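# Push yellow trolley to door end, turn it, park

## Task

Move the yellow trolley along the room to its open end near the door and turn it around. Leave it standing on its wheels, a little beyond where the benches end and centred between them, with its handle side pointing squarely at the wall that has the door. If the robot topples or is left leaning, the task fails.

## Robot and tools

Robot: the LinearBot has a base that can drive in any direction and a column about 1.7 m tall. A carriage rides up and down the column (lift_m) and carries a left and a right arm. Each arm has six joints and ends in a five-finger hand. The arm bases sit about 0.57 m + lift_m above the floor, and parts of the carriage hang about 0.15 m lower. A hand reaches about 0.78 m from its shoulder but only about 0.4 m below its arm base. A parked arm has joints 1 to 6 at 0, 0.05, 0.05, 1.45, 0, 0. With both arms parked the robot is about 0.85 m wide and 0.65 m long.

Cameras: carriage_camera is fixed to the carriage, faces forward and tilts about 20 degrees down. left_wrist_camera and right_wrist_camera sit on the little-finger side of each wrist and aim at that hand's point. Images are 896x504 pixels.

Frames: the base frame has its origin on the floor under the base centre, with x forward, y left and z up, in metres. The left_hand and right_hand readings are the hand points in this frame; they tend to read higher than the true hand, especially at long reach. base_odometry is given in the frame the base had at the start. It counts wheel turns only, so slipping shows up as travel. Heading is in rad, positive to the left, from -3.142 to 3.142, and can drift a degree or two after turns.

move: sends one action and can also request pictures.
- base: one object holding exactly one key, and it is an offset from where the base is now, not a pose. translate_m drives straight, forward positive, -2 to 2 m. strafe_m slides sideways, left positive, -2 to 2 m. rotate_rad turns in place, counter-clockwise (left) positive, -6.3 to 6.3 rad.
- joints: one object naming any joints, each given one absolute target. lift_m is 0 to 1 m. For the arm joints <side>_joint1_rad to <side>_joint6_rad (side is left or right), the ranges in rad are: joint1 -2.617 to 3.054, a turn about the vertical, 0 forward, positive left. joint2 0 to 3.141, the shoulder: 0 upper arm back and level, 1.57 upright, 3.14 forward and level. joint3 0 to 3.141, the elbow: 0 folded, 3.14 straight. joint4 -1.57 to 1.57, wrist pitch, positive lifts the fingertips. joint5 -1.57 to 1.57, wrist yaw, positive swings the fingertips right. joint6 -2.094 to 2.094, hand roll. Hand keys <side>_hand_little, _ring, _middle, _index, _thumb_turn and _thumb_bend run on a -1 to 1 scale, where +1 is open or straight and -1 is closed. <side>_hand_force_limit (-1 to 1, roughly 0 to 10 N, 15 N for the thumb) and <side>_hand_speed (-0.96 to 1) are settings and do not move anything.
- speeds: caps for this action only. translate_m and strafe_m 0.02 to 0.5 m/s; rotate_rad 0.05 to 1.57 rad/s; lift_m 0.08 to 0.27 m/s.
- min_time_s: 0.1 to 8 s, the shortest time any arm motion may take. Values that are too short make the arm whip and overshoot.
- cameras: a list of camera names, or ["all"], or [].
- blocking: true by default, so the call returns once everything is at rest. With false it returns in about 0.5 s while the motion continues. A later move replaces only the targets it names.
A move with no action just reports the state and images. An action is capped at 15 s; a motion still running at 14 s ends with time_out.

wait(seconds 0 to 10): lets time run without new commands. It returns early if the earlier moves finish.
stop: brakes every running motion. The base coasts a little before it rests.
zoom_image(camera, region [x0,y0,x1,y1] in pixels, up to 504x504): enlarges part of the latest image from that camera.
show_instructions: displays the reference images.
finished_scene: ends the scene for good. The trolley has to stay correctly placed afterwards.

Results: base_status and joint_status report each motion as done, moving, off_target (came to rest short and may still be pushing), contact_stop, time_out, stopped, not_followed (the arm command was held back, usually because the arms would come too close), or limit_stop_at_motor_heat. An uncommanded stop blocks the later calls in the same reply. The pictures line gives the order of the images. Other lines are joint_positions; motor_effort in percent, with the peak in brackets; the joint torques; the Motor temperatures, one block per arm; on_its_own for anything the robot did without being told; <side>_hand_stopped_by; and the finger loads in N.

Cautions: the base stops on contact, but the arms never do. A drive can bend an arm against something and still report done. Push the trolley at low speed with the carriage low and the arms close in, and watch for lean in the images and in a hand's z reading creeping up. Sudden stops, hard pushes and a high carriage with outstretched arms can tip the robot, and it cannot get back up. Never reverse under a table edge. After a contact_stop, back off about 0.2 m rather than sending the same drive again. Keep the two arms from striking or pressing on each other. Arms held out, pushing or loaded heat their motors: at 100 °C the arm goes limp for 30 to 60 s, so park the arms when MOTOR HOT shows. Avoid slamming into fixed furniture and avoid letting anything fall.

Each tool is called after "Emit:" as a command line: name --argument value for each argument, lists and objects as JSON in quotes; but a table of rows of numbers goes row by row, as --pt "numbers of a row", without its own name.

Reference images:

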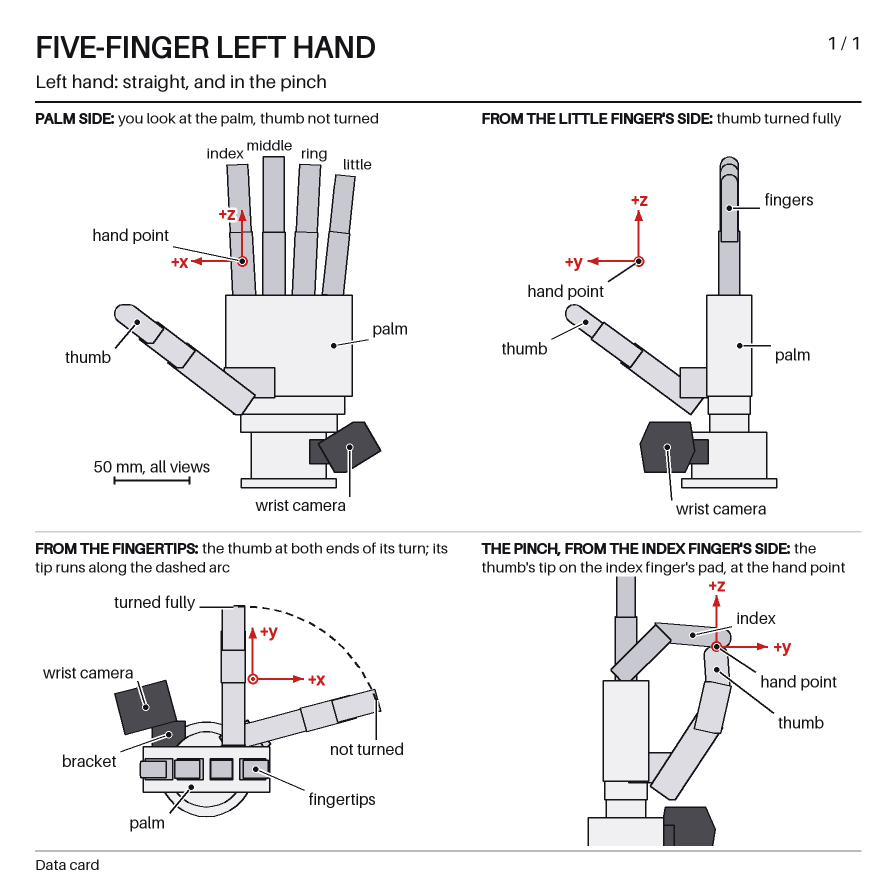

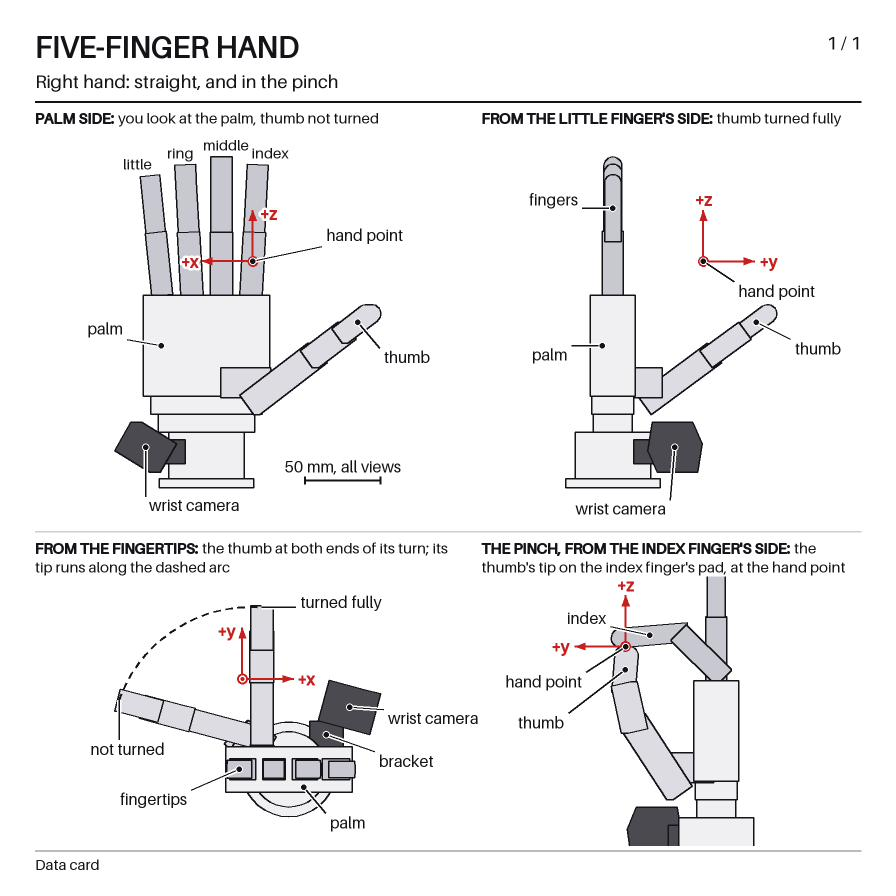

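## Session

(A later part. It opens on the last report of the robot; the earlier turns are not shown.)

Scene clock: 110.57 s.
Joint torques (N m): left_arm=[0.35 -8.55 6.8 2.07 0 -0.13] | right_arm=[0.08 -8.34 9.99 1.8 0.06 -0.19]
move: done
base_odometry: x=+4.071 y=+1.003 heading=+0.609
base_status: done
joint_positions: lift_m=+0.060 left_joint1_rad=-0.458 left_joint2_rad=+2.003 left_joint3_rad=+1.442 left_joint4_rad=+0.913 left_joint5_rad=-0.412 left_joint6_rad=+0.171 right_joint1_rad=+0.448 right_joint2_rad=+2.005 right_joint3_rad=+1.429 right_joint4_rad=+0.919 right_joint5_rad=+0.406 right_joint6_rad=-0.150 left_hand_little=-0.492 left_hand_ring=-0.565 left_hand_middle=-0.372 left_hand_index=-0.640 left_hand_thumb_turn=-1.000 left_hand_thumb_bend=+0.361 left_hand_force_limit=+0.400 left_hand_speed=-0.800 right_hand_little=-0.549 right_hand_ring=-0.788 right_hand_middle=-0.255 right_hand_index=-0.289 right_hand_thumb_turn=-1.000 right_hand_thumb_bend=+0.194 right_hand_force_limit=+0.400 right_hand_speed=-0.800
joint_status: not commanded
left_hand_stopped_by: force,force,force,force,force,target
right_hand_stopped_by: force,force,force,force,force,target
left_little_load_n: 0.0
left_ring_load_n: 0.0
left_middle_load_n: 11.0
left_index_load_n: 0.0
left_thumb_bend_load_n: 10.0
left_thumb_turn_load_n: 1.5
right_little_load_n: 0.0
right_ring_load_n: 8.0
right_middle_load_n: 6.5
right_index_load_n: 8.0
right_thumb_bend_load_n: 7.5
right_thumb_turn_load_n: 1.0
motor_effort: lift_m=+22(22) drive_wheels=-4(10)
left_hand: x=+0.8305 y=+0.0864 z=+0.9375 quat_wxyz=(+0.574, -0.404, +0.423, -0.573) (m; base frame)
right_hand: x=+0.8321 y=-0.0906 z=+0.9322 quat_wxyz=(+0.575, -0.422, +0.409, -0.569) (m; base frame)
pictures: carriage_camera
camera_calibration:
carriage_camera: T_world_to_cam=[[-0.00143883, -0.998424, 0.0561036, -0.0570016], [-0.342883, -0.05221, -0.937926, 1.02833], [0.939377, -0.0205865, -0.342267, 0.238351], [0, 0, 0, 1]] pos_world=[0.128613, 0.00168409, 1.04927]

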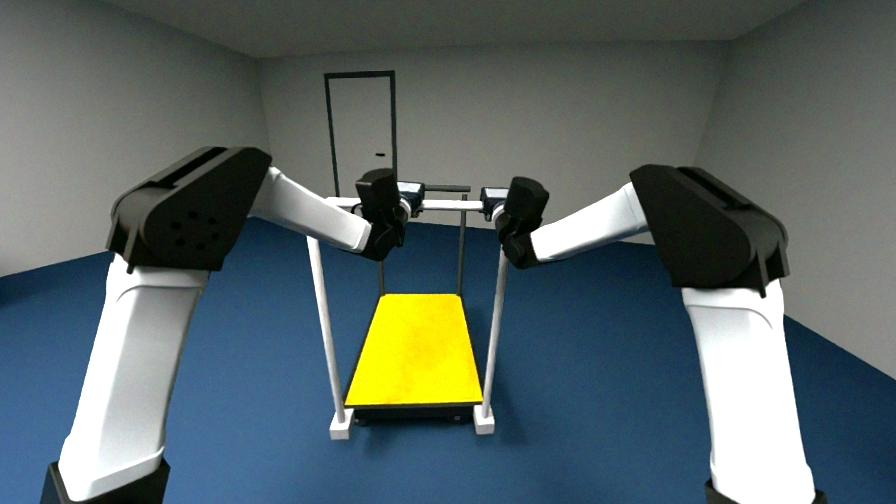

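Emit:
move --base '{"rotate_rad": 0.24}' --speeds '{"rotate_rad": 0.3}' --cameras '[]'

Emit:
move --base '{"strafe_m": -0.35}' --speeds '{"strafe_m": 0.2}' --cameras '["carriage_camera"]'

Emit:
move --base '{"rotate_rad": 0.24}' --speeds '{"rotate_rad": 0.3}' --cameras '["carriage_camera"]'

Scene clock: 113.03 s.
Joint torques (N m): left_arm=[-0.18 -9.25 5.57 2 -0.02 0.01] | right_arm=[-0.91 -7.8 10.52 1.64 -0.05 0.13]
move: done
base_odometry: x=+4.071 y=+1.003 heading=+0.849
base_status: done
joint_positions: lift_m=+0.060 left_joint1_rad=-0.451 left_joint2_rad=+2.014 left_joint3_rad=+1.458 left_joint4_rad=+0.922 left_joint5_rad=-0.405 left_joint6_rad=+0.156 right_joint1_rad=+0.459 right_joint2_rad=+2.000 right_joint3_rad=+1.424 right_joint4_rad=+0.935 right_joint5_rad=+0.416 right_joint6_rad=-0.181 left_hand_little=-0.492 left_hand_ring=-0.565 left_hand_middle=-0.372 left_hand_index=-0.640 left_hand_thumb_turn=-1.000 left_hand_thumb_bend=+0.361 left_hand_force_limit=+0.400 left_hand_speed=-0.800 right_hand_little=-0.549 right_hand_ring=-0.789 right_hand_middle=-0.255 right_hand_index=-0.289 right_hand_thumb_turn=-1.000 right_hand_thumb_bend=+0.194 right_hand_force_limit=+0.400 right_hand_speed=-0.800
joint_status: not commanded
left_hand_stopped_by: force,force,force,force,force,target
right_hand_stopped_by: force,force,force,force,force,target
left_little_load_n: 0.0
left_ring_load_n: 0.0
left_middle_load_n: 11.0
left_index_load_n: -0.5
left_thumb_bend_load_n: 10.0
left_thumb_turn_load_n: 1.0
right_little_load_n: 0.0
right_ring_load_n: 0.0
right_middle_load_n: 6.5
right_index_load_n: 8.0
right_thumb_bend_load_n: 7.0
right_thumb_turn_load_n: 1.0
motor_effort: lift_m=+22(22) drive_wheels=+4(14)
left_hand: x=+0.8341 y=+0.0876 z=+0.9417 quat_wxyz=(+0.572, -0.404, +0.415, -0.580) (m; base frame)
right_hand: x=+0.8284 y=-0.0881 z=+0.9359 quat_wxyz=(+0.571, -0.422, +0.402, -0.578) (m; base frame)
pictures: none
No camera images: "cameras" was empty.

Scene clock: 115.87 s.
Joint torques (N m): left_arm=[2.45 -9.33 6.53 1.97 -0.02 -0.21] | right_arm=[0.62 -8.66 9.09 1.84 0.38 -0.24]
move: done
base_odometry: x=+4.334 y=+0.772 heading=+0.850
base_status: done
joint_positions: lift_m=+0.060 left_joint1_rad=-0.483 left_joint2_rad=+2.014 left_joint3_rad=+1.444 left_joint4_rad=+0.927 left_joint5_rad=-0.406 left_joint6_rad=+0.181 right_joint1_rad=+0.440 right_joint2_rad=+2.010 right_joint3_rad=+1.438 right_joint4_rad=+0.916 right_joint5_rad=+0.377 right_joint6_rad=-0.145 left_hand_little=-0.492 left_hand_ring=-0.565 left_hand_middle=-0.372 left_hand_index=-0.640 left_hand_thumb_turn=-1.000 left_hand_thumb_bend=+0.361 left_hand_force_limit=+0.400 left_hand_speed=-0.800 right_hand_little=-0.549 right_hand_ring=-0.787 right_hand_middle=-0.255 right_hand_index=-0.289 right_hand_thumb_turn=-1.000 right_hand_thumb_bend=+0.194 right_hand_force_limit=+0.400 right_hand_speed=-0.800
joint_status: not commanded
left_hand_stopped_by: force,force,force,force,force,target
right_hand_stopped_by: force,force,force,force,force,target
left_little_load_n: 0.0
left_ring_load_n: 0.0
left_middle_load_n: 10.5
left_index_load_n: 0.0
left_thumb_bend_load_n: 10.0
left_thumb_turn_load_n: 1.0
right_little_load_n: 0.0
right_ring_load_n: 17.5
right_middle_load_n: 7.0
right_index_load_n: 8.0
right_thumb_bend_load_n: 7.0
right_thumb_turn_load_n: 0.5
motor_effort: lift_m=+21(22) drive_wheels=-5(10)
left_hand: x=+0.8262 y=+0.0706 z=+0.9356 quat_wxyz=(+0.569, -0.394, +0.429, -0.580) (m; base frame)
right_hand: x=+0.8339 y=-0.0889 z=+0.9337 quat_wxyz=(+0.581, -0.426, +0.403, -0.565) (m; base frame)
pictures: carriage_camera
camera_calibration:
carriage_camera: T_world_to_cam=[[-0.00143883, -0.998424, 0.0561036, -0.0570016], [-0.342883, -0.05221, -0.937926, 1.02833], [0.939377, -0.0205865, -0.342267, 0.238351], [0, 0, 0, 1]] pos_world=[0.128613, 0.00168409, 1.04927]

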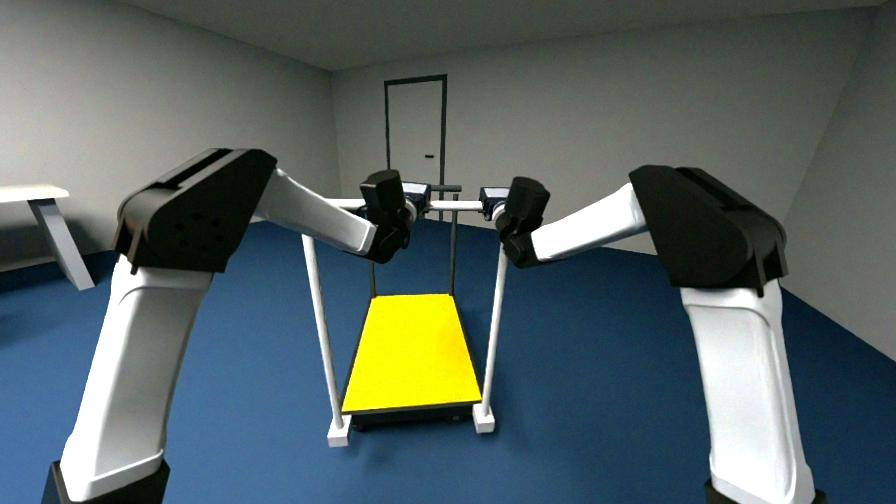

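Scene clock: 117.27 s.
Joint torques (N m): left_arm=[-0.09 -9.18 6.58 1.89 0.1 -0.15] | right_arm=[-0.42 -8.65 9.29 1.65 -0.12 -0.14]
move: contact_stop
base_odometry: x=+4.334 y=+0.772 heading=+0.987
base_status: rotate_rad contact_stop (by the wheels' count: +0.138 of +0.240)
joint_positions: lift_m=+0.060 left_joint1_rad=-0.449 left_joint2_rad=+2.014 left_joint3_rad=+1.444 left_joint4_rad=+0.931 left_joint5_rad=-0.414 left_joint6_rad=+0.173 right_joint1_rad=+0.452 right_joint2_rad=+2.009 right_joint3_rad=+1.436 right_joint4_rad=+0.933 right_joint5_rad=+0.423 right_joint6_rad=-0.154 left_hand_little=-0.492 left_hand_ring=-0.565 left_hand_middle=-0.372 left_hand_index=-0.640 left_hand_thumb_turn=-1.000 left_hand_thumb_bend=+0.361 left_hand_force_limit=+0.400 left_hand_speed=-0.800 right_hand_little=-0.549 right_hand_ring=-0.789 right_hand_middle=-0.255 right_hand_index=-0.289 right_hand_thumb_turn=-1.000 right_hand_thumb_bend=+0.194 right_hand_force_limit=+0.400 right_hand_speed=-0.800
joint_status: not commanded
left_hand_stopped_by: force,force,force,force,force,target
right_hand_stopped_by: force,force,force,force,force,target
left_little_load_n: 0.0
left_ring_load_n: 0.5
left_middle_load_n: 11.0
left_index_load_n: 0.0
left_thumb_bend_load_n: 10.0
left_thumb_turn_load_n: 1.0
right_little_load_n: 0.0
right_ring_load_n: 0.0
right_middle_load_n: 7.0
right_index_load_n: 8.0
right_thumb_bend_load_n: 7.0
right_thumb_turn_load_n: 0.5
motor_effort: lift_m=+21(22) drive_wheels=+1(56)
left_hand: x=+0.8341 y=+0.0917 z=+0.9368 quat_wxyz=(+0.579, -0.405, +0.418, -0.572) (m; base frame)
right_hand: x=+0.8321 y=-0.0909 z=+0.9366 quat_wxyz=(+0.576, -0.413, +0.411, -0.574) (m; base frame)
pictures: carriage_camera
camera_calibration:
carriage_camera: T_world_to_cam=[[-0.00143883, -0.998424, 0.0561036, -0.0570016], [-0.342883, -0.05221, -0.937926, 1.02833], [0.939377, -0.0205865, -0.342267, 0.238351], [0, 0, 0, 1]] pos_world=[0.128613, 0.00168409, 1.04927]

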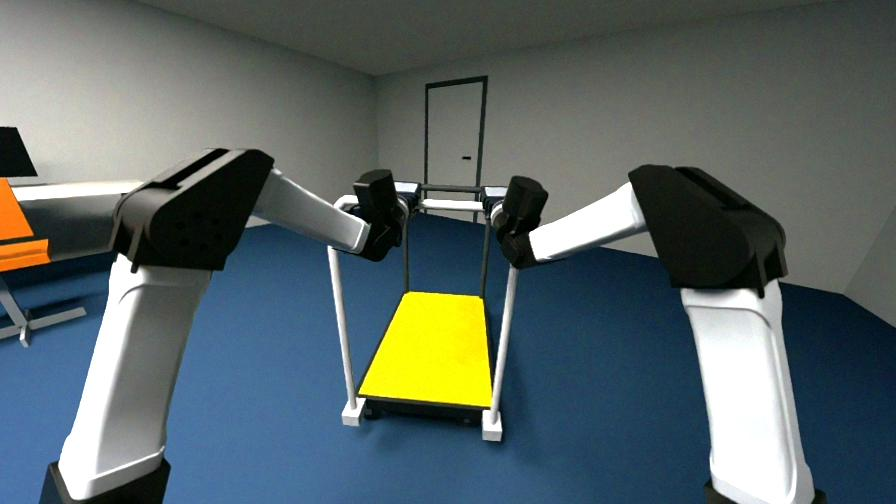

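Emit:
move --base '{"rotate_rad": -0.06}' --speeds '{"rotate_rad": 0.2}' --cameras '[]'

Emit:
move --base '{"translate_m": 0.3}' --speeds '{"translate_m": 0.2}' --cameras '["all"]'

Scene clock: 118.80 s.
Joint torques (N m): left_arm=[0.1 -9.1 6.45 1.88 0.11 -0.15] | right_arm=[-0.92 -8.61 9.35 1.77 0.04 -0.15]
move: done
base_odometry: x=+4.334 y=+0.772 heading=+0.928
base_status: done
joint_positions: lift_m=+0.060 left_joint1_rad=-0.454 left_joint2_rad=+2.014 left_joint3_rad=+1.444 left_joint4_rad=+0.931 left_joint5_rad=-0.415 left_joint6_rad=+0.173 right_joint1_rad=+0.459 right_joint2_rad=+2.009 right_joint3_rad=+1.436 right_joint4_rad=+0.922 right_joint5_rad=+0.408 right_joint6_rad=-0.154 left_hand_little=-0.492 left_hand_ring=-0.565 left_hand_middle=-0.372 left_hand_index=-0.640 left_hand_thumb_turn=-1.000 left_hand_thumb_bend=+0.361 left_hand_force_limit=+0.400 left_hand_speed=-0.800 right_hand_little=-0.549 right_hand_ring=-0.789 right_hand_middle=-0.255 right_hand_index=-0.289 right_hand_thumb_turn=-1.000 right_hand_thumb_bend=+0.194 right_hand_force_limit=+0.400 right_hand_speed=-0.800
joint_status: not commanded
left_hand_stopped_by: force,force,force,force,force,target
right_hand_stopped_by: force,force,force,force,force,target
left_little_load_n: 0.0
left_ring_load_n: 0.0
left_middle_load_n: 11.0
left_index_load_n: 0.0
left_thumb_bend_load_n: 9.5
left_thumb_turn_load_n: 1.0
right_little_load_n: 0.0
right_ring_load_n: 0.0
right_middle_load_n: 7.0
right_index_load_n: 8.0
right_thumb_bend_load_n: 7.5
right_thumb_turn_load_n: 0.5
motor_effort: lift_m=+22(22) drive_wheels=+0(17)
left_hand: x=+0.8331 y=+0.0891 z=+0.9368 quat_wxyz=(+0.578, -0.404, +0.418, -0.573) (m; base frame)
right_hand: x=+0.8304 y=-0.0840 z=+0.9340 quat_wxyz=(+0.578, -0.422, +0.406, -0.568) (m; base frame)
pictures: none
No camera images: "cameras" was empty.

Scene clock: 121.40 s.
Joint torques (N m): left_arm=[-0.2 -9.32 6.97 1.97 -0.01 -0.07] | right_arm=[0.27 -8.55 9.33 1.88 -0.1 -0.15]
move: done
base_odometry: x=+4.514 y=+1.012 heading=+0.927
base_status: done
joint_positions: lift_m=+0.060 left_joint1_rad=-0.450 left_joint2_rad=+2.014 left_joint3_rad=+1.441 left_joint4_rad=+0.933 left_joint5_rad=-0.406 left_joint6_rad=+0.167 right_joint1_rad=+0.444 right_joint2_rad=+2.009 right_joint3_rad=+1.436 right_joint4_rad=+0.910 right_joint5_rad=+0.421 right_joint6_rad=-0.154 left_hand_little=-0.492 left_hand_ring=-0.565 left_hand_middle=-0.372 left_hand_index=-0.640 left_hand_thumb_turn=-1.000 left_hand_thumb_bend=+0.361 left_hand_force_limit=+0.400 left_hand_speed=-0.800 right_hand_little=-0.549 right_hand_ring=-0.789 right_hand_middle=-0.255 right_hand_index=-0.289 right_hand_thumb_turn=-1.000 right_hand_thumb_bend=+0.194 right_hand_force_limit=+0.400 right_hand_speed=-0.800
joint_status: not commanded
left_hand_stopped_by: force,force,force,force,force,target
right_hand_stopped_by: force,force,force,force,force,target
left_little_load_n: 0.0
left_ring_load_n: 0.0
left_middle_load_n: 11.0
left_index_load_n: 0.0
left_thumb_bend_load_n: 10.0
left_thumb_turn_load_n: 0.5
right_little_load_n: 0.0
right_ring_load_n: 1.0
right_middle_load_n: 7.0
right_index_load_n: 8.0
right_thumb_bend_load_n: 7.0
right_thumb_turn_load_n: 0.5
motor_effort: lift_m=+21(22) drive_wheels=-3(14)
left_hand: x=+0.8334 y=+0.0895 z=+0.9360 quat_wxyz=(+0.575, -0.403, +0.419, -0.575) (m; base frame)
right_hand: x=+0.8345 y=-0.0955 z=+0.9306 quat_wxyz=(+0.567, -0.420, +0.415, -0.574) (m; base frame)
pictures: carriage_camera, left_wrist_camera, right_wrist_camera
camera_calibration:
carriage_camera: T_world_to_cam=[[-0.00143883, -0.998424, 0.0561036, -0.0570016], [-0.342883, -0.05221, -0.937926, 1.02833], [0.939377, -0.0205865, -0.342267, 0.238351], [0, 0, 0, 1]] pos_world=[0.128613, 0.00168409, 1.04927]
left_wrist_camera: T_world_to_cam=[[-0.291583, -0.244043, 0.924891, -0.605614], [-0.437626, -0.825745, -0.355849, 0.770089], [0.850566, -0.508516, 0.133974, -0.679738], [0, 0, 0, 1]] pos_world=[0.738587, 0.142444, 0.925229]
right_wrist_camera: T_world_to_cam=[[0.270165, -0.329653, -0.904622, 0.584007], [-0.369369, 0.832183, -0.413567, 0.77683], [0.889144, 0.445871, 0.103063, -0.678457], [0, 0, 0, 1]] pos_world=[0.732405, -0.151441, 0.9195]

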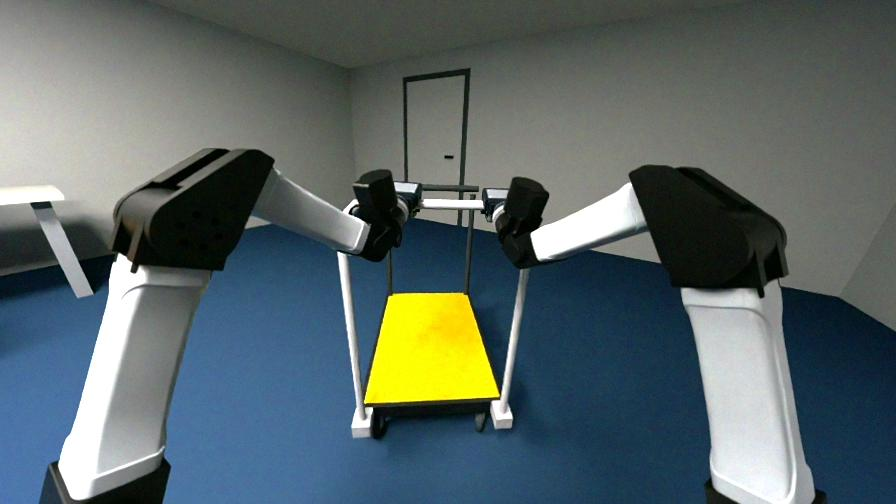

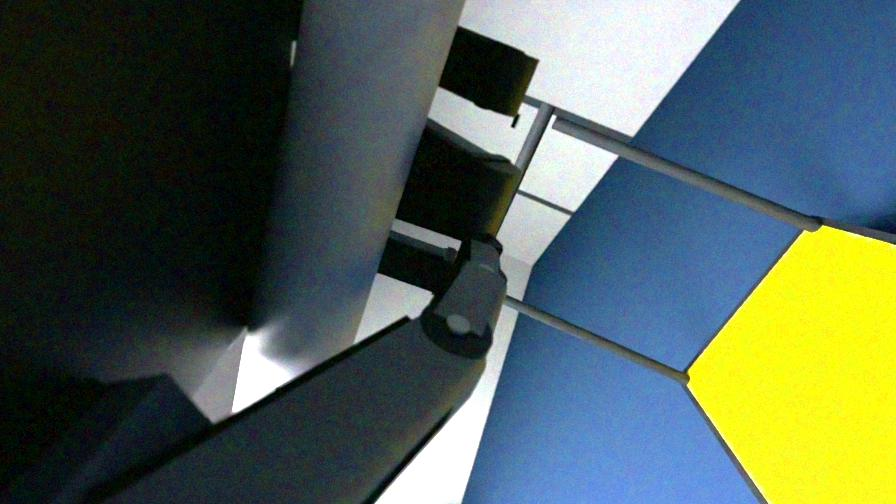

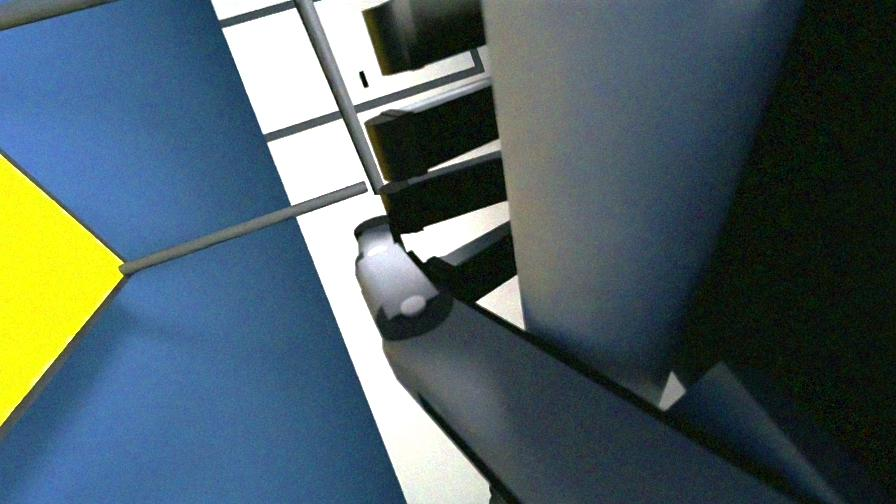

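Emit:
move --base '{"strafe_m": -0.15}' --speeds '{"strafe_m": 0.2}' --cameras '[]'

Emit:
move --base '{"rotate_rad": 0.2}' --speeds '{"rotate_rad": 0.3}' --cameras '[]'

Emit:
move --base '{"translate_m": 0.1}' --speeds '{"translate_m": 0.2}' --cameras '["carriage_camera"]'

Emit:
move --base '{"strafe_m": -0.3}' --speeds '{"strafe_m": 0.2}' --cameras '["carriage_camera"]'

Scene clock: 124.17 s.
Joint torques (N m): left_arm=[1.95 -9.36 6.79 1.89 -0.15 -0.24] | right_arm=[-1.78 -8.69 9.44 2.07 0.88 -0.5]
move: done
base_odometry: x=+4.634 y=+0.922 heading=+0.928
base_status: done
joint_positions: lift_m=+0.060 left_joint1_rad=-0.475 left_joint2_rad=+2.014 left_joint3_rad=+1.441 left_joint4_rad=+0.935 left_joint5_rad=-0.395 left_joint6_rad=+0.184 right_joint1_rad=+0.469 right_joint2_rad=+2.009 right_joint3_rad=+1.436 right_joint4_rad=+0.894 right_joint5_rad=+0.331 right_joint6_rad=-0.120 left_hand_little=-0.492 left_hand_ring=-0.565 left_hand_middle=-0.372 left_hand_index=-0.640 left_hand_thumb_turn=-1.000 left_hand_thumb_bend=+0.361 left_hand_force_limit=+0.400 left_hand_speed=-0.800 right_hand_little=-0.549 right_hand_ring=-0.788 right_hand_middle=-0.255 right_hand_index=-0.289 right_hand_thumb_turn=-1.000 right_hand_thumb_bend=+0.194 right_hand_force_limit=+0.400 right_hand_speed=-0.800
joint_status: not commanded
left_hand_stopped_by: force,force,force,force,force,target
right_hand_stopped_by: force,force,force,force,force,target
left_little_load_n: 0.0
left_ring_load_n: 0.0
left_middle_load_n: 11.0
left_index_load_n: 0.0
left_thumb_bend_load_n: 10.0
left_thumb_turn_load_n: 2.0
right_little_load_n: 0.0
right_ring_load_n: 10.0
right_middle_load_n: 7.0
right_index_load_n: 8.0
right_thumb_bend_load_n: 7.5
right_thumb_turn_load_n: 0.5
motor_effort: lift_m=+22(22) drive_wheels=+1(10)
left_hand: x=+0.8272 y=+0.0731 z=+0.9361 quat_wxyz=(+0.571, -0.390, +0.430, -0.581) (m; base frame)
right_hand: x=+0.8248 y=-0.0609 z=+0.9286 quat_wxyz=(+0.600, -0.446, +0.390, -0.538) (m; base frame)
pictures: none
No camera images: "cameras" was empty.

Scene clock: 125.57 s.
Joint torques (N m): left_arm=[-0.64 -9.36 6.87 1.9 0.06 -0.15] | right_arm=[-0.21 -8.51 9.55 1.64 -0.19 -0.14]
move: done
base_odometry: x=+4.634 y=+0.922 heading=+1.127
base_status: done
joint_positions: lift_m=+0.060 left_joint1_rad=-0.445 left_joint2_rad=+2.014 left_joint3_rad=+1.441 left_joint4_rad=+0.933 left_joint5_rad=-0.410 left_joint6_rad=+0.174 right_joint1_rad=+0.450 right_joint2_rad=+2.008 right_joint3_rad=+1.433 right_joint4_rad=+0.935 right_joint5_rad=+0.429 right_joint6_rad=-0.155 left_hand_little=-0.492 left_hand_ring=-0.565 left_hand_middle=-0.372 left_hand_index=-0.640 left_hand_thumb_turn=-1.000 left_hand_thumb_bend=+0.361 left_hand_force_limit=+0.400 left_hand_speed=-0.800 right_hand_little=-0.549 right_hand_ring=-0.789 right_hand_middle=-0.255 right_hand_index=-0.289 right_hand_thumb_turn=-1.000 right_hand_thumb_bend=+0.194 right_hand_force_limit=+0.400 right_hand_speed=-0.800
joint_status: not commanded
left_hand_stopped_by: force,force,force,force,force,target
right_hand_stopped_by: force,force,force,force,force,target
left_little_load_n: 0.0
left_ring_load_n: 0.0
left_middle_load_n: 11.0
left_index_load_n: 0.0
left_thumb_bend_load_n: 9.5
left_thumb_turn_load_n: 1.0
right_little_load_n: 0.0
right_ring_load_n: 0.0
right_middle_load_n: 7.0
right_index_load_n: 8.0
right_thumb_bend_load_n: 7.5
right_thumb_turn_load_n: 0.5
motor_effort: lift_m=+21(22) drive_wheels=+3(7)
left_hand: x=+0.8348 y=+0.0938 z=+0.9357 quat_wxyz=(+0.579, -0.404, +0.418, -0.571) (m; base frame)
right_hand: x=+0.8326 y=-0.0939 z=+0.9360 quat_wxyz=(+0.573, -0.411, +0.413, -0.576) (m; base frame)
pictures: none
No camera images: "cameras" was empty.

Scene clock: 127.13 s.
Joint torques (N m): left_arm=[-0.65 -9.26 6.61 1.97 0 -0.08] | right_arm=[-0.47 -8.55 9.62 1.65 -0.2 0.11]
move: done
base_odometry: x=+4.677 y=+1.013 heading=+1.128
base_status: done
joint_positions: lift_m=+0.060 left_joint1_rad=-0.444 left_joint2_rad=+2.014 left_joint3_rad=+1.444 left_joint4_rad=+0.925 left_joint5_rad=-0.403 left_joint6_rad=+0.165 right_joint1_rad=+0.454 right_joint2_rad=+2.008 right_joint3_rad=+1.433 right_joint4_rad=+0.931 right_joint5_rad=+0.430 right_joint6_rad=-0.178 left_hand_little=-0.492 left_hand_ring=-0.565 left_hand_middle=-0.372 left_hand_index=-0.640 left_hand_thumb_turn=-1.000 left_hand_thumb_bend=+0.361 left_hand_force_limit=+0.400 left_hand_speed=-0.800 right_hand_little=-0.549 right_hand_ring=-0.789 right_hand_middle=-0.255 right_hand_index=-0.289 right_hand_thumb_turn=-1.000 right_hand_thumb_bend=+0.194 right_hand_force_limit=+0.400 right_hand_speed=-0.800
joint_status: not commanded
left_hand_stopped_by: force,force,force,force,force,target
right_hand_stopped_by: force,force,force,force,force,target
left_little_load_n: 0.0
left_ring_load_n: 0.0
left_middle_load_n: 11.0
left_index_load_n: 0.0
left_thumb_bend_load_n: 9.5
left_thumb_turn_load_n: 1.0
right_little_load_n: 0.0
right_ring_load_n: 0.0
right_middle_load_n: 7.0
right_index_load_n: 8.0
right_thumb_bend_load_n: 7.5
right_thumb_turn_load_n: 0.5
motor_effort: lift_m=+22(22) drive_wheels=-5(10)
left_hand: x=+0.8349 y=+0.0921 z=+0.9355 quat_wxyz=(+0.575, -0.405, +0.420, -0.573) (m; base frame)
right_hand: x=+0.8320 y=-0.0931 z=+0.9345 quat_wxyz=(+0.567, -0.418, +0.409, -0.581) (m; base frame)
pictures: carriage_camera
camera_calibration:
carriage_camera: T_world_to_cam=[[-0.00143883, -0.998424, 0.0561036, -0.0570016], [-0.342883, -0.05221, -0.937926, 1.02833], [0.939377, -0.0205865, -0.342267, 0.238351], [0, 0, 0, 1]] pos_world=[0.128613, 0.00168409, 1.04927]

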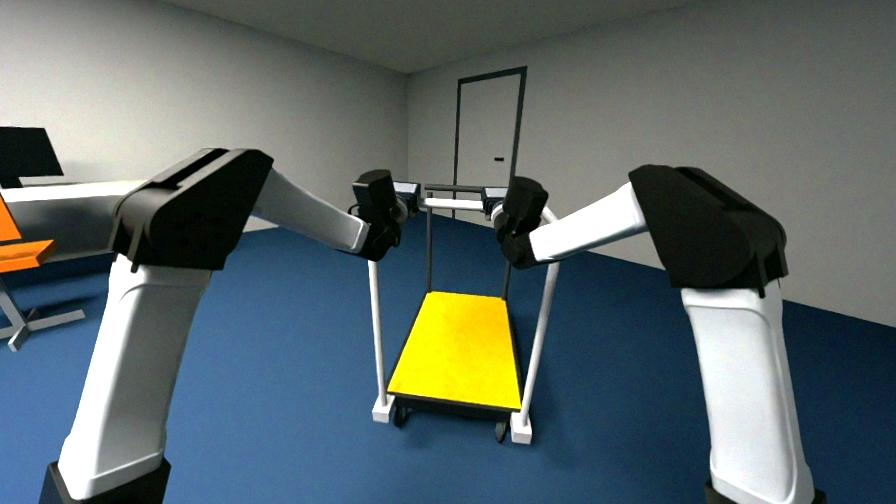

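Scene clock: 129.73 s.
Joint torques (N m): left_arm=[-0.24 -9.22 6.45 1.96 0.01 -0.07] | right_arm=[0.59 -8.79 9.1 1.84 0.08 -0.22]
move: done
base_odometry: x=+4.948 y=+0.884 heading=+1.128
base_status: done
joint_positions: lift_m=+0.060 left_joint1_rad=-0.449 left_joint2_rad=+2.014 left_joint3_rad=+1.444 left_joint4_rad=+0.927 left_joint5_rad=-0.408 left_joint6_rad=+0.165 right_joint1_rad=+0.441 right_joint2_rad=+2.011 right_joint3_rad=+1.438 right_joint4_rad=+0.915 right_joint5_rad=+0.405 right_joint6_rad=-0.147 left_hand_little=-0.492 left_hand_ring=-0.565 left_hand_middle=-0.372 left_hand_index=-0.640 left_hand_thumb_turn=-1.000 left_hand_thumb_bend=+0.361 left_hand_force_limit=+0.400 left_hand_speed=-0.800 right_hand_little=-0.549 right_hand_ring=-0.787 right_hand_middle=-0.255 right_hand_index=-0.289 right_hand_thumb_turn=-1.000 right_hand_thumb_bend=+0.194 right_hand_force_limit=+0.400 right_hand_speed=-0.800
joint_status: not commanded
left_hand_stopped_by: force,force,force,force,force,target
right_hand_stopped_by: force,force,force,force,force,target
left_little_load_n: 0.0
left_ring_load_n: 0.0
left_middle_load_n: 11.0
left_index_load_n: 0.0
left_thumb_bend_load_n: 10.0
left_thumb_turn_load_n: 1.0
right_little_load_n: 0.0
right_ring_load_n: 9.5
right_middle_load_n: 7.0
right_index_load_n: 8.0
right_thumb_bend_load_n: 7.0
right_thumb_turn_load_n: 1.5
motor_effort: lift_m=+21(22) drive_wheels=-1(7)
left_hand: x=+0.8340 y=+0.0903 z=+0.9360 quat_wxyz=(+0.575, -0.405, +0.419, -0.574) (m; base frame)
right_hand: x=+0.8350 y=-0.0936 z=+0.9319 quat_wxyz=(+0.574, -0.420, +0.411, -0.570) (m; base frame)
pictures: carriage_camera
camera_calibration:
carriage_camera: T_world_to_cam=[[-0.00143883, -0.998424, 0.0561036, -0.0570016], [-0.342883, -0.05221, -0.937926, 1.02833], [0.939377, -0.0205865, -0.342267, 0.238351], [0, 0, 0, 1]] pos_world=[0.128613, 0.00168409, 1.04927]

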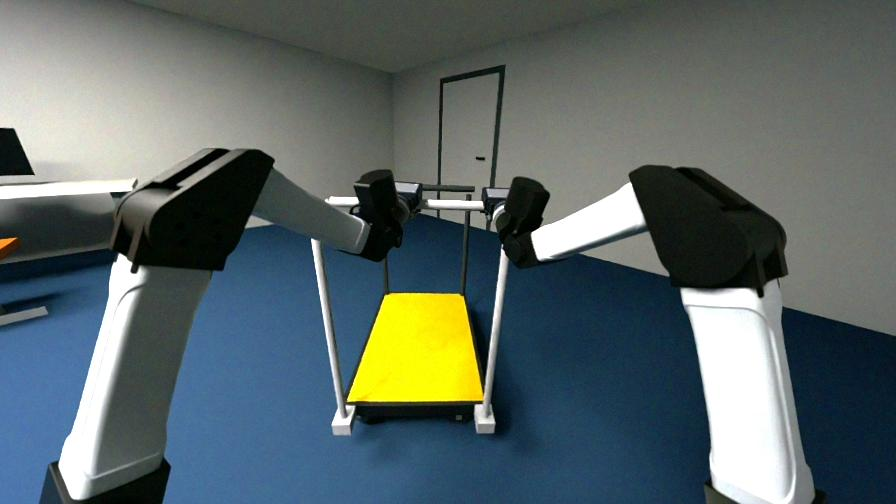

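Emit:
move --base '{"rotate_rad": 0.22}' --speeds '{"rotate_rad": 0.3}' --cameras '[]'

Emit:
move --base '{"strafe_m": -0.35}' --speeds '{"strafe_m": 0.2}' --cameras '["carriage_camera"]'

Emit:
move --base '{"rotate_rad": 0.22}' --speeds '{"rotate_rad": 0.3}' --cameras '[]'

Emit:
move --base '{"strafe_m": -0.35}' --speeds '{"strafe_m": 0.2}' --cameras '["carriage_camera"]'

Scene clock: 131.87 s.
Joint torques (N m): left_arm=[-1.03 -9.36 6.24 2.07 -0.12 0.05] | right_arm=[-0.28 -8.53 9.36 1.63 -0.23 0.21]
move: done
base_odometry: x=+4.948 y=+0.884 heading=+1.348
base_status: done
joint_positions: lift_m=+0.060 left_joint1_rad=-0.441 left_joint2_rad=+2.014 left_joint3_rad=+1.449 left_joint4_rad=+0.918 left_joint5_rad=-0.395 left_joint6_rad=+0.154 right_joint1_rad=+0.451 right_joint2_rad=+2.008 right_joint3_rad=+1.435 right_joint4_rad=+0.935 right_joint5_rad=+0.433 right_joint6_rad=-0.188 left_hand_little=-0.492 left_hand_ring=-0.565 left_hand_middle=-0.372 left_hand_index=-0.640 left_hand_thumb_turn=-1.000 left_hand_thumb_bend=+0.361 left_hand_force_limit=+0.400 left_hand_speed=-0.800 right_hand_little=-0.549 right_hand_ring=-0.789 right_hand_middle=-0.255 right_hand_index=-0.289 right_hand_thumb_turn=-1.000 right_hand_thumb_bend=+0.194 right_hand_force_limit=+0.400 right_hand_speed=-0.800
joint_status: not commanded
left_hand_stopped_by: force,force,force,force,force,target
right_hand_stopped_by: force,force,force,force,force,target
left_little_load_n: 3.0
left_ring_load_n: 0.5
left_middle_load_n: 11.0
left_index_load_n: 0.5
left_thumb_bend_load_n: 10.0
left_thumb_turn_load_n: 1.0
right_little_load_n: 0.0
right_ring_load_n: 0.0
right_middle_load_n: 6.5
right_index_load_n: 8.0
right_thumb_bend_load_n: 7.5
right_thumb_turn_load_n: 0.5
motor_effort: lift_m=+22(22) drive_wheels=+6(13)
left_hand: x=+0.8357 y=+0.0916 z=+0.9363 quat_wxyz=(+0.571, -0.405, +0.420, -0.577) (m; base frame)
right_hand: x=+0.8328 y=-0.0959 z=+0.9361 quat_wxyz=(+0.564, -0.416, +0.407, -0.586) (m; base frame)
pictures: none
No camera images: "cameras" was empty.

Scene clock: 134.70 s.
Joint torques (N m): left_arm=[0.79 -9.29 6.38 2.01 0.06 -0.01] | right_arm=[-0.69 -8.55 9.4 1.73 0 0]
move: done
base_odometry: x=+5.290 y=+0.807 heading=+1.349
base_status: done
joint_positions: lift_m=+0.060 left_joint1_rad=-0.460 left_joint2_rad=+2.014 left_joint3_rad=+1.447 left_joint4_rad=+0.922 left_joint5_rad=-0.411 left_joint6_rad=+0.158 right_joint1_rad=+0.456 right_joint2_rad=+2.008 right_joint3_rad=+1.435 right_joint4_rad=+0.927 right_joint5_rad=+0.409 right_joint6_rad=-0.168 left_hand_little=-0.492 left_hand_ring=-0.565 left_hand_middle=-0.372 left_hand_index=-0.640 left_hand_thumb_turn=-1.000 left_hand_thumb_bend=+0.361 left_hand_force_limit=+0.400 left_hand_speed=-0.800 right_hand_little=-0.549 right_hand_ring=-0.789 right_hand_middle=-0.255 right_hand_index=-0.289 right_hand_thumb_turn=-1.000 right_hand_thumb_bend=+0.194 right_hand_force_limit=+0.400 right_hand_speed=-0.800
joint_status: not commanded
left_hand_stopped_by: force,force,force,force,force,target
right_hand_stopped_by: force,force,force,force,force,target
left_little_load_n: 0.0
left_ring_load_n: 0.0
left_middle_load_n: 11.0
left_index_load_n: 0.0
left_thumb_bend_load_n: 10.0
left_thumb_turn_load_n: 1.0
right_little_load_n: 0.0
right_ring_load_n: 0.0
right_middle_load_n: 7.0
right_index_load_n: 8.0
right_thumb_bend_load_n: 7.5
right_thumb_turn_load_n: 0.5
motor_effort: lift_m=+22(22) drive_wheels=-4(11)
left_hand: x=+0.8317 y=+0.0834 z=+0.9363 quat_wxyz=(+0.570, -0.405, +0.420, -0.578) (m; base frame)
right_hand: x=+0.8309 y=-0.0869 z=+0.9350 quat_wxyz=(+0.574, -0.422, +0.404, -0.574) (m; base frame)
pictures: carriage_camera
camera_calibration:
carriage_camera: T_world_to_cam=[[-0.00143883, -0.998424, 0.0561036, -0.0570016], [-0.342883, -0.05221, -0.937926, 1.02833], [0.939377, -0.0205865, -0.342267, 0.238351], [0, 0, 0, 1]] pos_world=[0.128613, 0.00168409, 1.04927]

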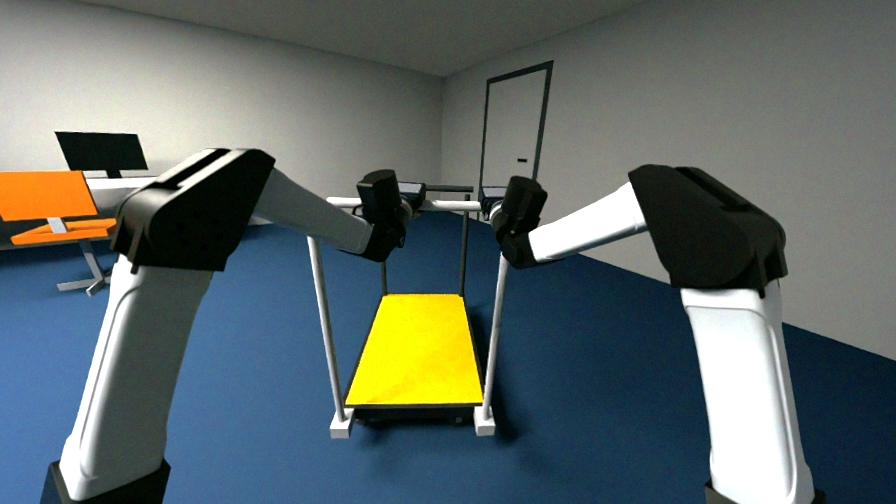

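Scene clock: 136.33 s.
Joint torques (N m): left_arm=[-0.99 -9.46 5.86 2.13 -0.09 0.06] | right_arm=[-1.47 -7.5 10.96 1.66 -0.06 0.38]
move: done
base_odometry: x=+5.290 y=+0.807 heading=+1.568
base_status: done
joint_positions: lift_m=+0.060 left_joint1_rad=-0.441 left_joint2_rad=+2.015 left_joint3_rad=+1.453 left_joint4_rad=+0.914 left_joint5_rad=-0.397 left_joint6_rad=+0.155 right_joint1_rad=+0.465 right_joint2_rad=+1.995 right_joint3_rad=+1.419 right_joint4_rad=+0.934 right_joint5_rad=+0.417 right_joint6_rad=-0.205 left_hand_little=-0.492 left_hand_ring=-0.565 left_hand_middle=-0.372 left_hand_index=-0.640 left_hand_thumb_turn=-1.000 left_hand_thumb_bend=+0.361 left_hand_force_limit=+0.400 left_hand_speed=-0.800 right_hand_little=-0.549 right_hand_ring=-0.789 right_hand_middle=-0.255 right_hand_index=-0.289 right_hand_thumb_turn=-1.000 right_hand_thumb_bend=+0.194 right_hand_force_limit=+0.400 right_hand_speed=-0.800
joint_status: not commanded
left_hand_stopped_by: force,force,force,force,force,target
right_hand_stopped_by: force,force,force,force,force,target
left_little_load_n: 1.5
left_ring_load_n: 0.5
left_middle_load_n: 11.0
left_index_load_n: 0.0
left_thumb_bend_load_n: 10.0
left_thumb_turn_load_n: 0.5
right_little_load_n: 0.0
right_ring_load_n: 0.0
right_middle_load_n: 6.5
right_index_load_n: 8.0
right_thumb_bend_load_n: 7.5
right_thumb_turn_load_n: 2.0
motor_effort: lift_m=+22(22) drive_wheels=+5(14)
left_hand: x=+0.8363 y=+0.0919 z=+0.9370 quat_wxyz=(+0.572, -0.406, +0.420, -0.576) (m; base frame)
right_hand: x=+0.8265 y=-0.0869 z=+0.9354 quat_wxyz=(+0.565, -0.428, +0.396, -0.583) (m; base frame)
pictures: none
No camera images: "cameras" was empty.

Scene clock: 139.17 s.
Joint torques (N m): left_arm=[2.47 -9.44 6.71 1.87 0.01 -0.27] | right_arm=[0.79 -8.69 9.07 1.87 0.4 -0.33]
move: done
base_odometry: x=+5.640 y=+0.807 heading=+1.569
base_status: done
joint_positions: lift_m=+0.060 left_joint1_rad=-0.483 left_joint2_rad=+2.015 left_joint3_rad=+1.442 left_joint4_rad=+0.935 left_joint5_rad=-0.408 left_joint6_rad=+0.185 right_joint1_rad=+0.438 right_joint2_rad=+2.010 right_joint3_rad=+1.438 right_joint4_rad=+0.913 right_joint5_rad=+0.375 right_joint6_rad=-0.137 left_hand_little=-0.492 left_hand_ring=-0.565 left_hand_middle=-0.372 left_hand_index=-0.640 left_hand_thumb_turn=-1.000 left_hand_thumb_bend=+0.361 left_hand_force_limit=+0.400 left_hand_speed=-0.800 right_hand_little=-0.549 right_hand_ring=-0.786 right_hand_middle=-0.255 right_hand_index=-0.289 right_hand_thumb_turn=-1.000 right_hand_thumb_bend=+0.194 right_hand_force_limit=+0.400 right_hand_speed=-0.800
joint_status: not commanded
left_hand_stopped_by: force,force,force,force,force,target
right_hand_stopped_by: force,force,force,force,force,target
left_little_load_n: 0.0
left_ring_load_n: 0.0
left_middle_load_n: 10.0
left_index_load_n: 0.0
left_thumb_bend_load_n: 10.0
left_thumb_turn_load_n: 1.0
right_little_load_n: 0.0
right_ring_load_n: 23.5
right_middle_load_n: 7.0
right_index_load_n: 8.0
right_thumb_bend_load_n: 7.5
right_thumb_turn_load_n: 0.5
motor_effort: lift_m=+21(22) drive_wheels=+4(12)
left_hand: x=+0.8261 y=+0.0710 z=+0.9357 quat_wxyz=(+0.571, -0.393, +0.428, -0.580) (m; base frame)
right_hand: x=+0.8343 y=-0.0890 z=+0.9335 quat_wxyz=(+0.583, -0.425, +0.404, -0.563) (m; base frame)
pictures: carriage_camera
camera_calibration:
carriage_camera: T_world_to_cam=[[-0.00143883, -0.998424, 0.0561036, -0.0570016], [-0.342883, -0.05221, -0.937926, 1.02833], [0.939377, -0.0205865, -0.342267, 0.238351], [0, 0, 0, 1]] pos_world=[0.128613, 0.00168409, 1.04927]

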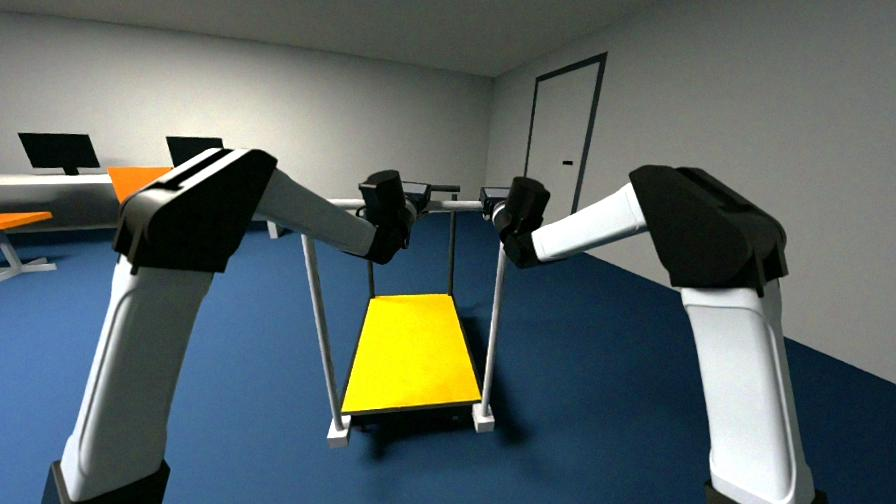

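Emit:
move --base '{"rotate_rad": 0.26}' --speeds '{"rotate_rad": 0.3}' --cameras '[]'

Emit:
move --base '{"strafe_m": -0.3}' --speeds '{"strafe_m": 0.2}' --cameras '["carriage_camera"]'

Emit:
move --base '{"rotate_rad": 0.22}' --speeds '{"rotate_rad": 0.3}' --cameras '["carriage_camera"]'

Scene clock: 141.53 s.
Joint torques (N m): left_arm=[-0.1 -9.36 5.74 2.01 0.01 -0.01] | right_arm=[-0.35 -7.83 10.37 1.66 -0.13 0.19]
move: done
base_odometry: x=+5.640 y=+0.807 heading=+1.829
base_status: done
joint_positions: lift_m=+0.060 left_joint1_rad=-0.451 left_joint2_rad=+2.016 left_joint3_rad=+1.455 left_joint4_rad=+0.922 left_joint5_rad=-0.403 left_joint6_rad=+0.156 right_joint1_rad=+0.452 right_joint2_rad=+2.000 right_joint3_rad=+1.425 right_joint4_rad=+0.933 right_joint5_rad=+0.423 right_joint6_rad=-0.186 left_hand_little=-0.492 left_hand_ring=-0.565 left_hand_middle=-0.372 left_hand_index=-0.640 left_hand_thumb_turn=-1.000 left_hand_thumb_bend=+0.361 left_hand_force_limit=+0.400 left_hand_speed=-0.800 right_hand_little=-0.549 right_hand_ring=-0.789 right_hand_middle=-0.255 right_hand_index=-0.289 right_hand_thumb_turn=-1.000 right_hand_thumb_bend=+0.194 right_hand_force_limit=+0.400 right_hand_speed=-0.800
joint_status: not commanded
left_hand_stopped_by: force,force,force,force,force,target
right_hand_stopped_by: force,force,force,force,force,target
left_little_load_n: 0.0
left_ring_load_n: 0.0
left_middle_load_n: 11.0
left_index_load_n: 0.0
left_thumb_bend_load_n: 10.0
left_thumb_turn_load_n: 1.0
right_little_load_n: 0.0
right_ring_load_n: 0.0
right_middle_load_n: 6.5
right_index_load_n: 8.0
right_thumb_bend_load_n: 7.5
right_thumb_turn_load_n: 1.0
motor_effort: lift_m=+21(22) drive_wheels=+4(14)
left_hand: x=+0.8343 y=+0.0872 z=+0.9392 quat_wxyz=(+0.572, -0.404, +0.417, -0.579) (m; base frame)
right_hand: x=+0.8306 y=-0.0944 z=+0.9360 quat_wxyz=(+0.566, -0.420, +0.405, -0.583) (m; base frame)
pictures: none
No camera images: "cameras" was empty.

Scene clock: 144.13 s.
Joint torques (N m): left_arm=[2.82 -9.48 6.57 1.88 -0.02 -0.3] | right_arm=[0.53 -8.66 9.11 1.83 0.43 -0.13]
move: done
base_odometry: x=+5.930 y=+0.884 heading=+1.830
base_status: done
joint_positions: lift_m=+0.060 left_joint1_rad=-0.489 left_joint2_rad=+2.016 left_joint3_rad=+1.443 left_joint4_rad=+0.934 left_joint5_rad=-0.406 left_joint6_rad=+0.189 right_joint1_rad=+0.441 right_joint2_rad=+2.009 right_joint3_rad=+1.438 right_joint4_rad=+0.917 right_joint5_rad=+0.372 right_joint6_rad=-0.156 left_hand_little=-0.492 left_hand_ring=-0.565 left_hand_middle=-0.372 left_hand_index=-0.640 left_hand_thumb_turn=-1.000 left_hand_thumb_bend=+0.361 left_hand_force_limit=+0.400 left_hand_speed=-0.800 right_hand_little=-0.549 right_hand_ring=-0.787 right_hand_middle=-0.255 right_hand_index=-0.289 right_hand_thumb_turn=-1.000 right_hand_thumb_bend=+0.194 right_hand_force_limit=+0.400 right_hand_speed=-0.800
joint_status: not commanded
left_hand_stopped_by: force,force,force,force,force,target
right_hand_stopped_by: force,force,force,force,force,target
left_little_load_n: 0.0
left_ring_load_n: 0.0
left_middle_load_n: 10.5
left_index_load_n: 0.0
left_thumb_bend_load_n: 10.0
left_thumb_turn_load_n: 1.0
right_little_load_n: 0.0
right_ring_load_n: 18.5
right_middle_load_n: 6.5
right_index_load_n: 8.5
right_thumb_bend_load_n: 7.5
right_thumb_turn_load_n: 0.5
motor_effort: lift_m=+21(22) drive_wheels=-5(9)
left_hand: x=+0.8248 y=+0.0673 z=+0.9355 quat_wxyz=(+0.570, -0.390, +0.431, -0.581) (m; base frame)
right_hand: x=+0.8336 y=-0.0879 z=+0.9342 quat_wxyz=(+0.580, -0.428, +0.398, -0.567) (m; base frame)
pictures: carriage_camera
camera_calibration:
carriage_camera: T_world_to_cam=[[-0.00143883, -0.998424, 0.0561036, -0.0570016], [-0.342883, -0.05221, -0.937926, 1.02833], [0.939377, -0.0205865, -0.342267, 0.238351], [0, 0, 0, 1]] pos_world=[0.128613, 0.00168409, 1.04927]

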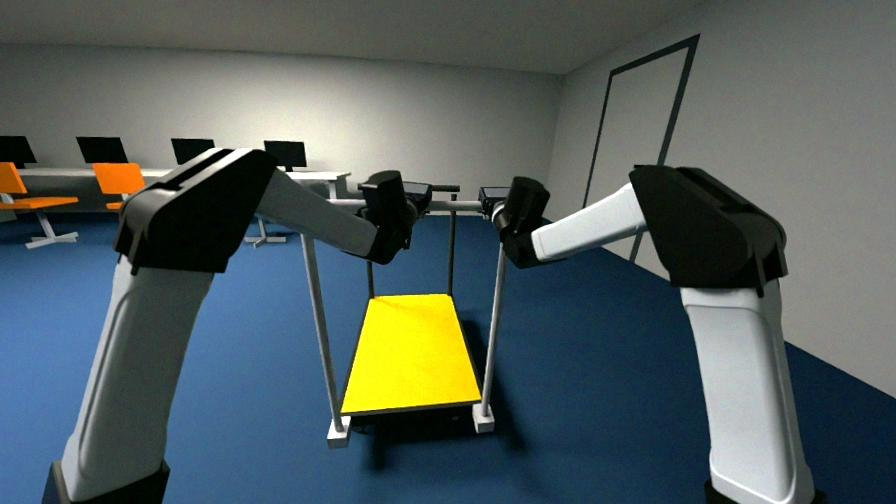

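Scene clock: 145.67 s.
Joint torques (N m): left_arm=[-1.17 -9.55 6.52 1.98 -0.23 -0.04] | right_arm=[-1.36 -8.54 9.4 1.62 -0.24 0.34]
move: done
base_odometry: x=+5.930 y=+0.884 heading=+2.049
base_status: done
joint_positions: lift_m=+0.060 left_joint1_rad=-0.438 left_joint2_rad=+2.016 left_joint3_rad=+1.446 left_joint4_rad=+0.927 left_joint5_rad=-0.384 left_joint6_rad=+0.162 right_joint1_rad=+0.464 right_joint2_rad=+2.008 right_joint3_rad=+1.435 right_joint4_rad=+0.936 right_joint5_rad=+0.433 right_joint6_rad=-0.201 left_hand_little=-0.492 left_hand_ring=-0.564 left_hand_middle=-0.372 left_hand_index=-0.640 left_hand_thumb_turn=-1.000 left_hand_thumb_bend=+0.361 left_hand_force_limit=+0.400 left_hand_speed=-0.800 right_hand_little=-0.549 right_hand_ring=-0.789 right_hand_middle=-0.255 right_hand_index=-0.289 right_hand_thumb_turn=-1.000 right_hand_thumb_bend=+0.194 right_hand_force_limit=+0.400 right_hand_speed=-0.800
joint_status: not commanded
left_hand_stopped_by: force,force,force,force,force,target
right_hand_stopped_by: force,force,force,force,force,target
left_little_load_n: 1.5
left_ring_load_n: 2.5
left_middle_load_n: 11.0
left_index_load_n: 0.0
left_thumb_bend_load_n: 9.5
left_thumb_turn_load_n: 0.5
right_little_load_n: 0.0
right_ring_load_n: 0.0
right_middle_load_n: 6.0
right_index_load_n: 7.5
right_thumb_bend_load_n: 7.5
right_thumb_turn_load_n: 1.5
motor_effort: lift_m=+21(22) drive_wheels=+6(9)
left_hand: x=+0.8359 y=+0.0915 z=+0.9361 quat_wxyz=(+0.573, -0.400, +0.422, -0.578) (m; base frame)
right_hand: x=+0.8300 y=-0.0889 z=+0.9359 quat_wxyz=(+0.564, -0.422, +0.402, -0.586) (m; base frame)
pictures: carriage_camera
camera_calibration:
carriage_camera: T_world_to_cam=[[-0.00143883, -0.998424, 0.0561036, -0.0570016], [-0.342883, -0.05221, -0.937926, 1.02833], [0.939377, -0.0205865, -0.342267, 0.238351], [0, 0, 0, 1]] pos_world=[0.128613, 0.00168409, 1.04927]

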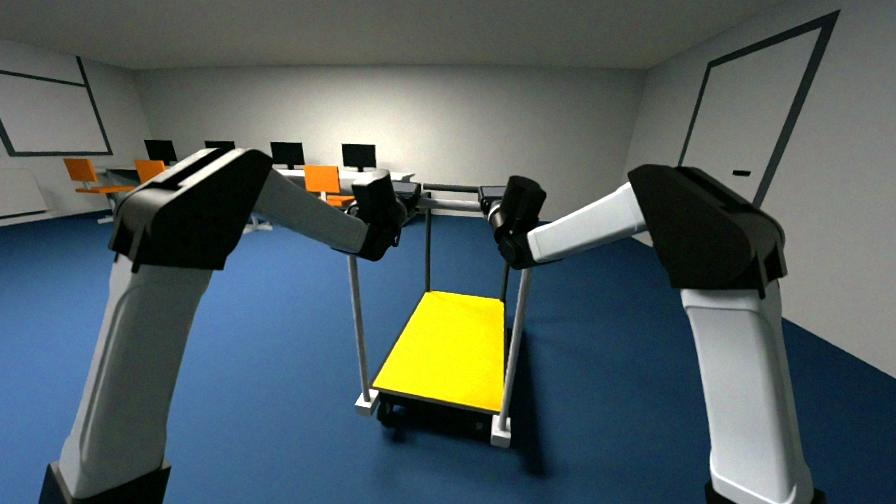

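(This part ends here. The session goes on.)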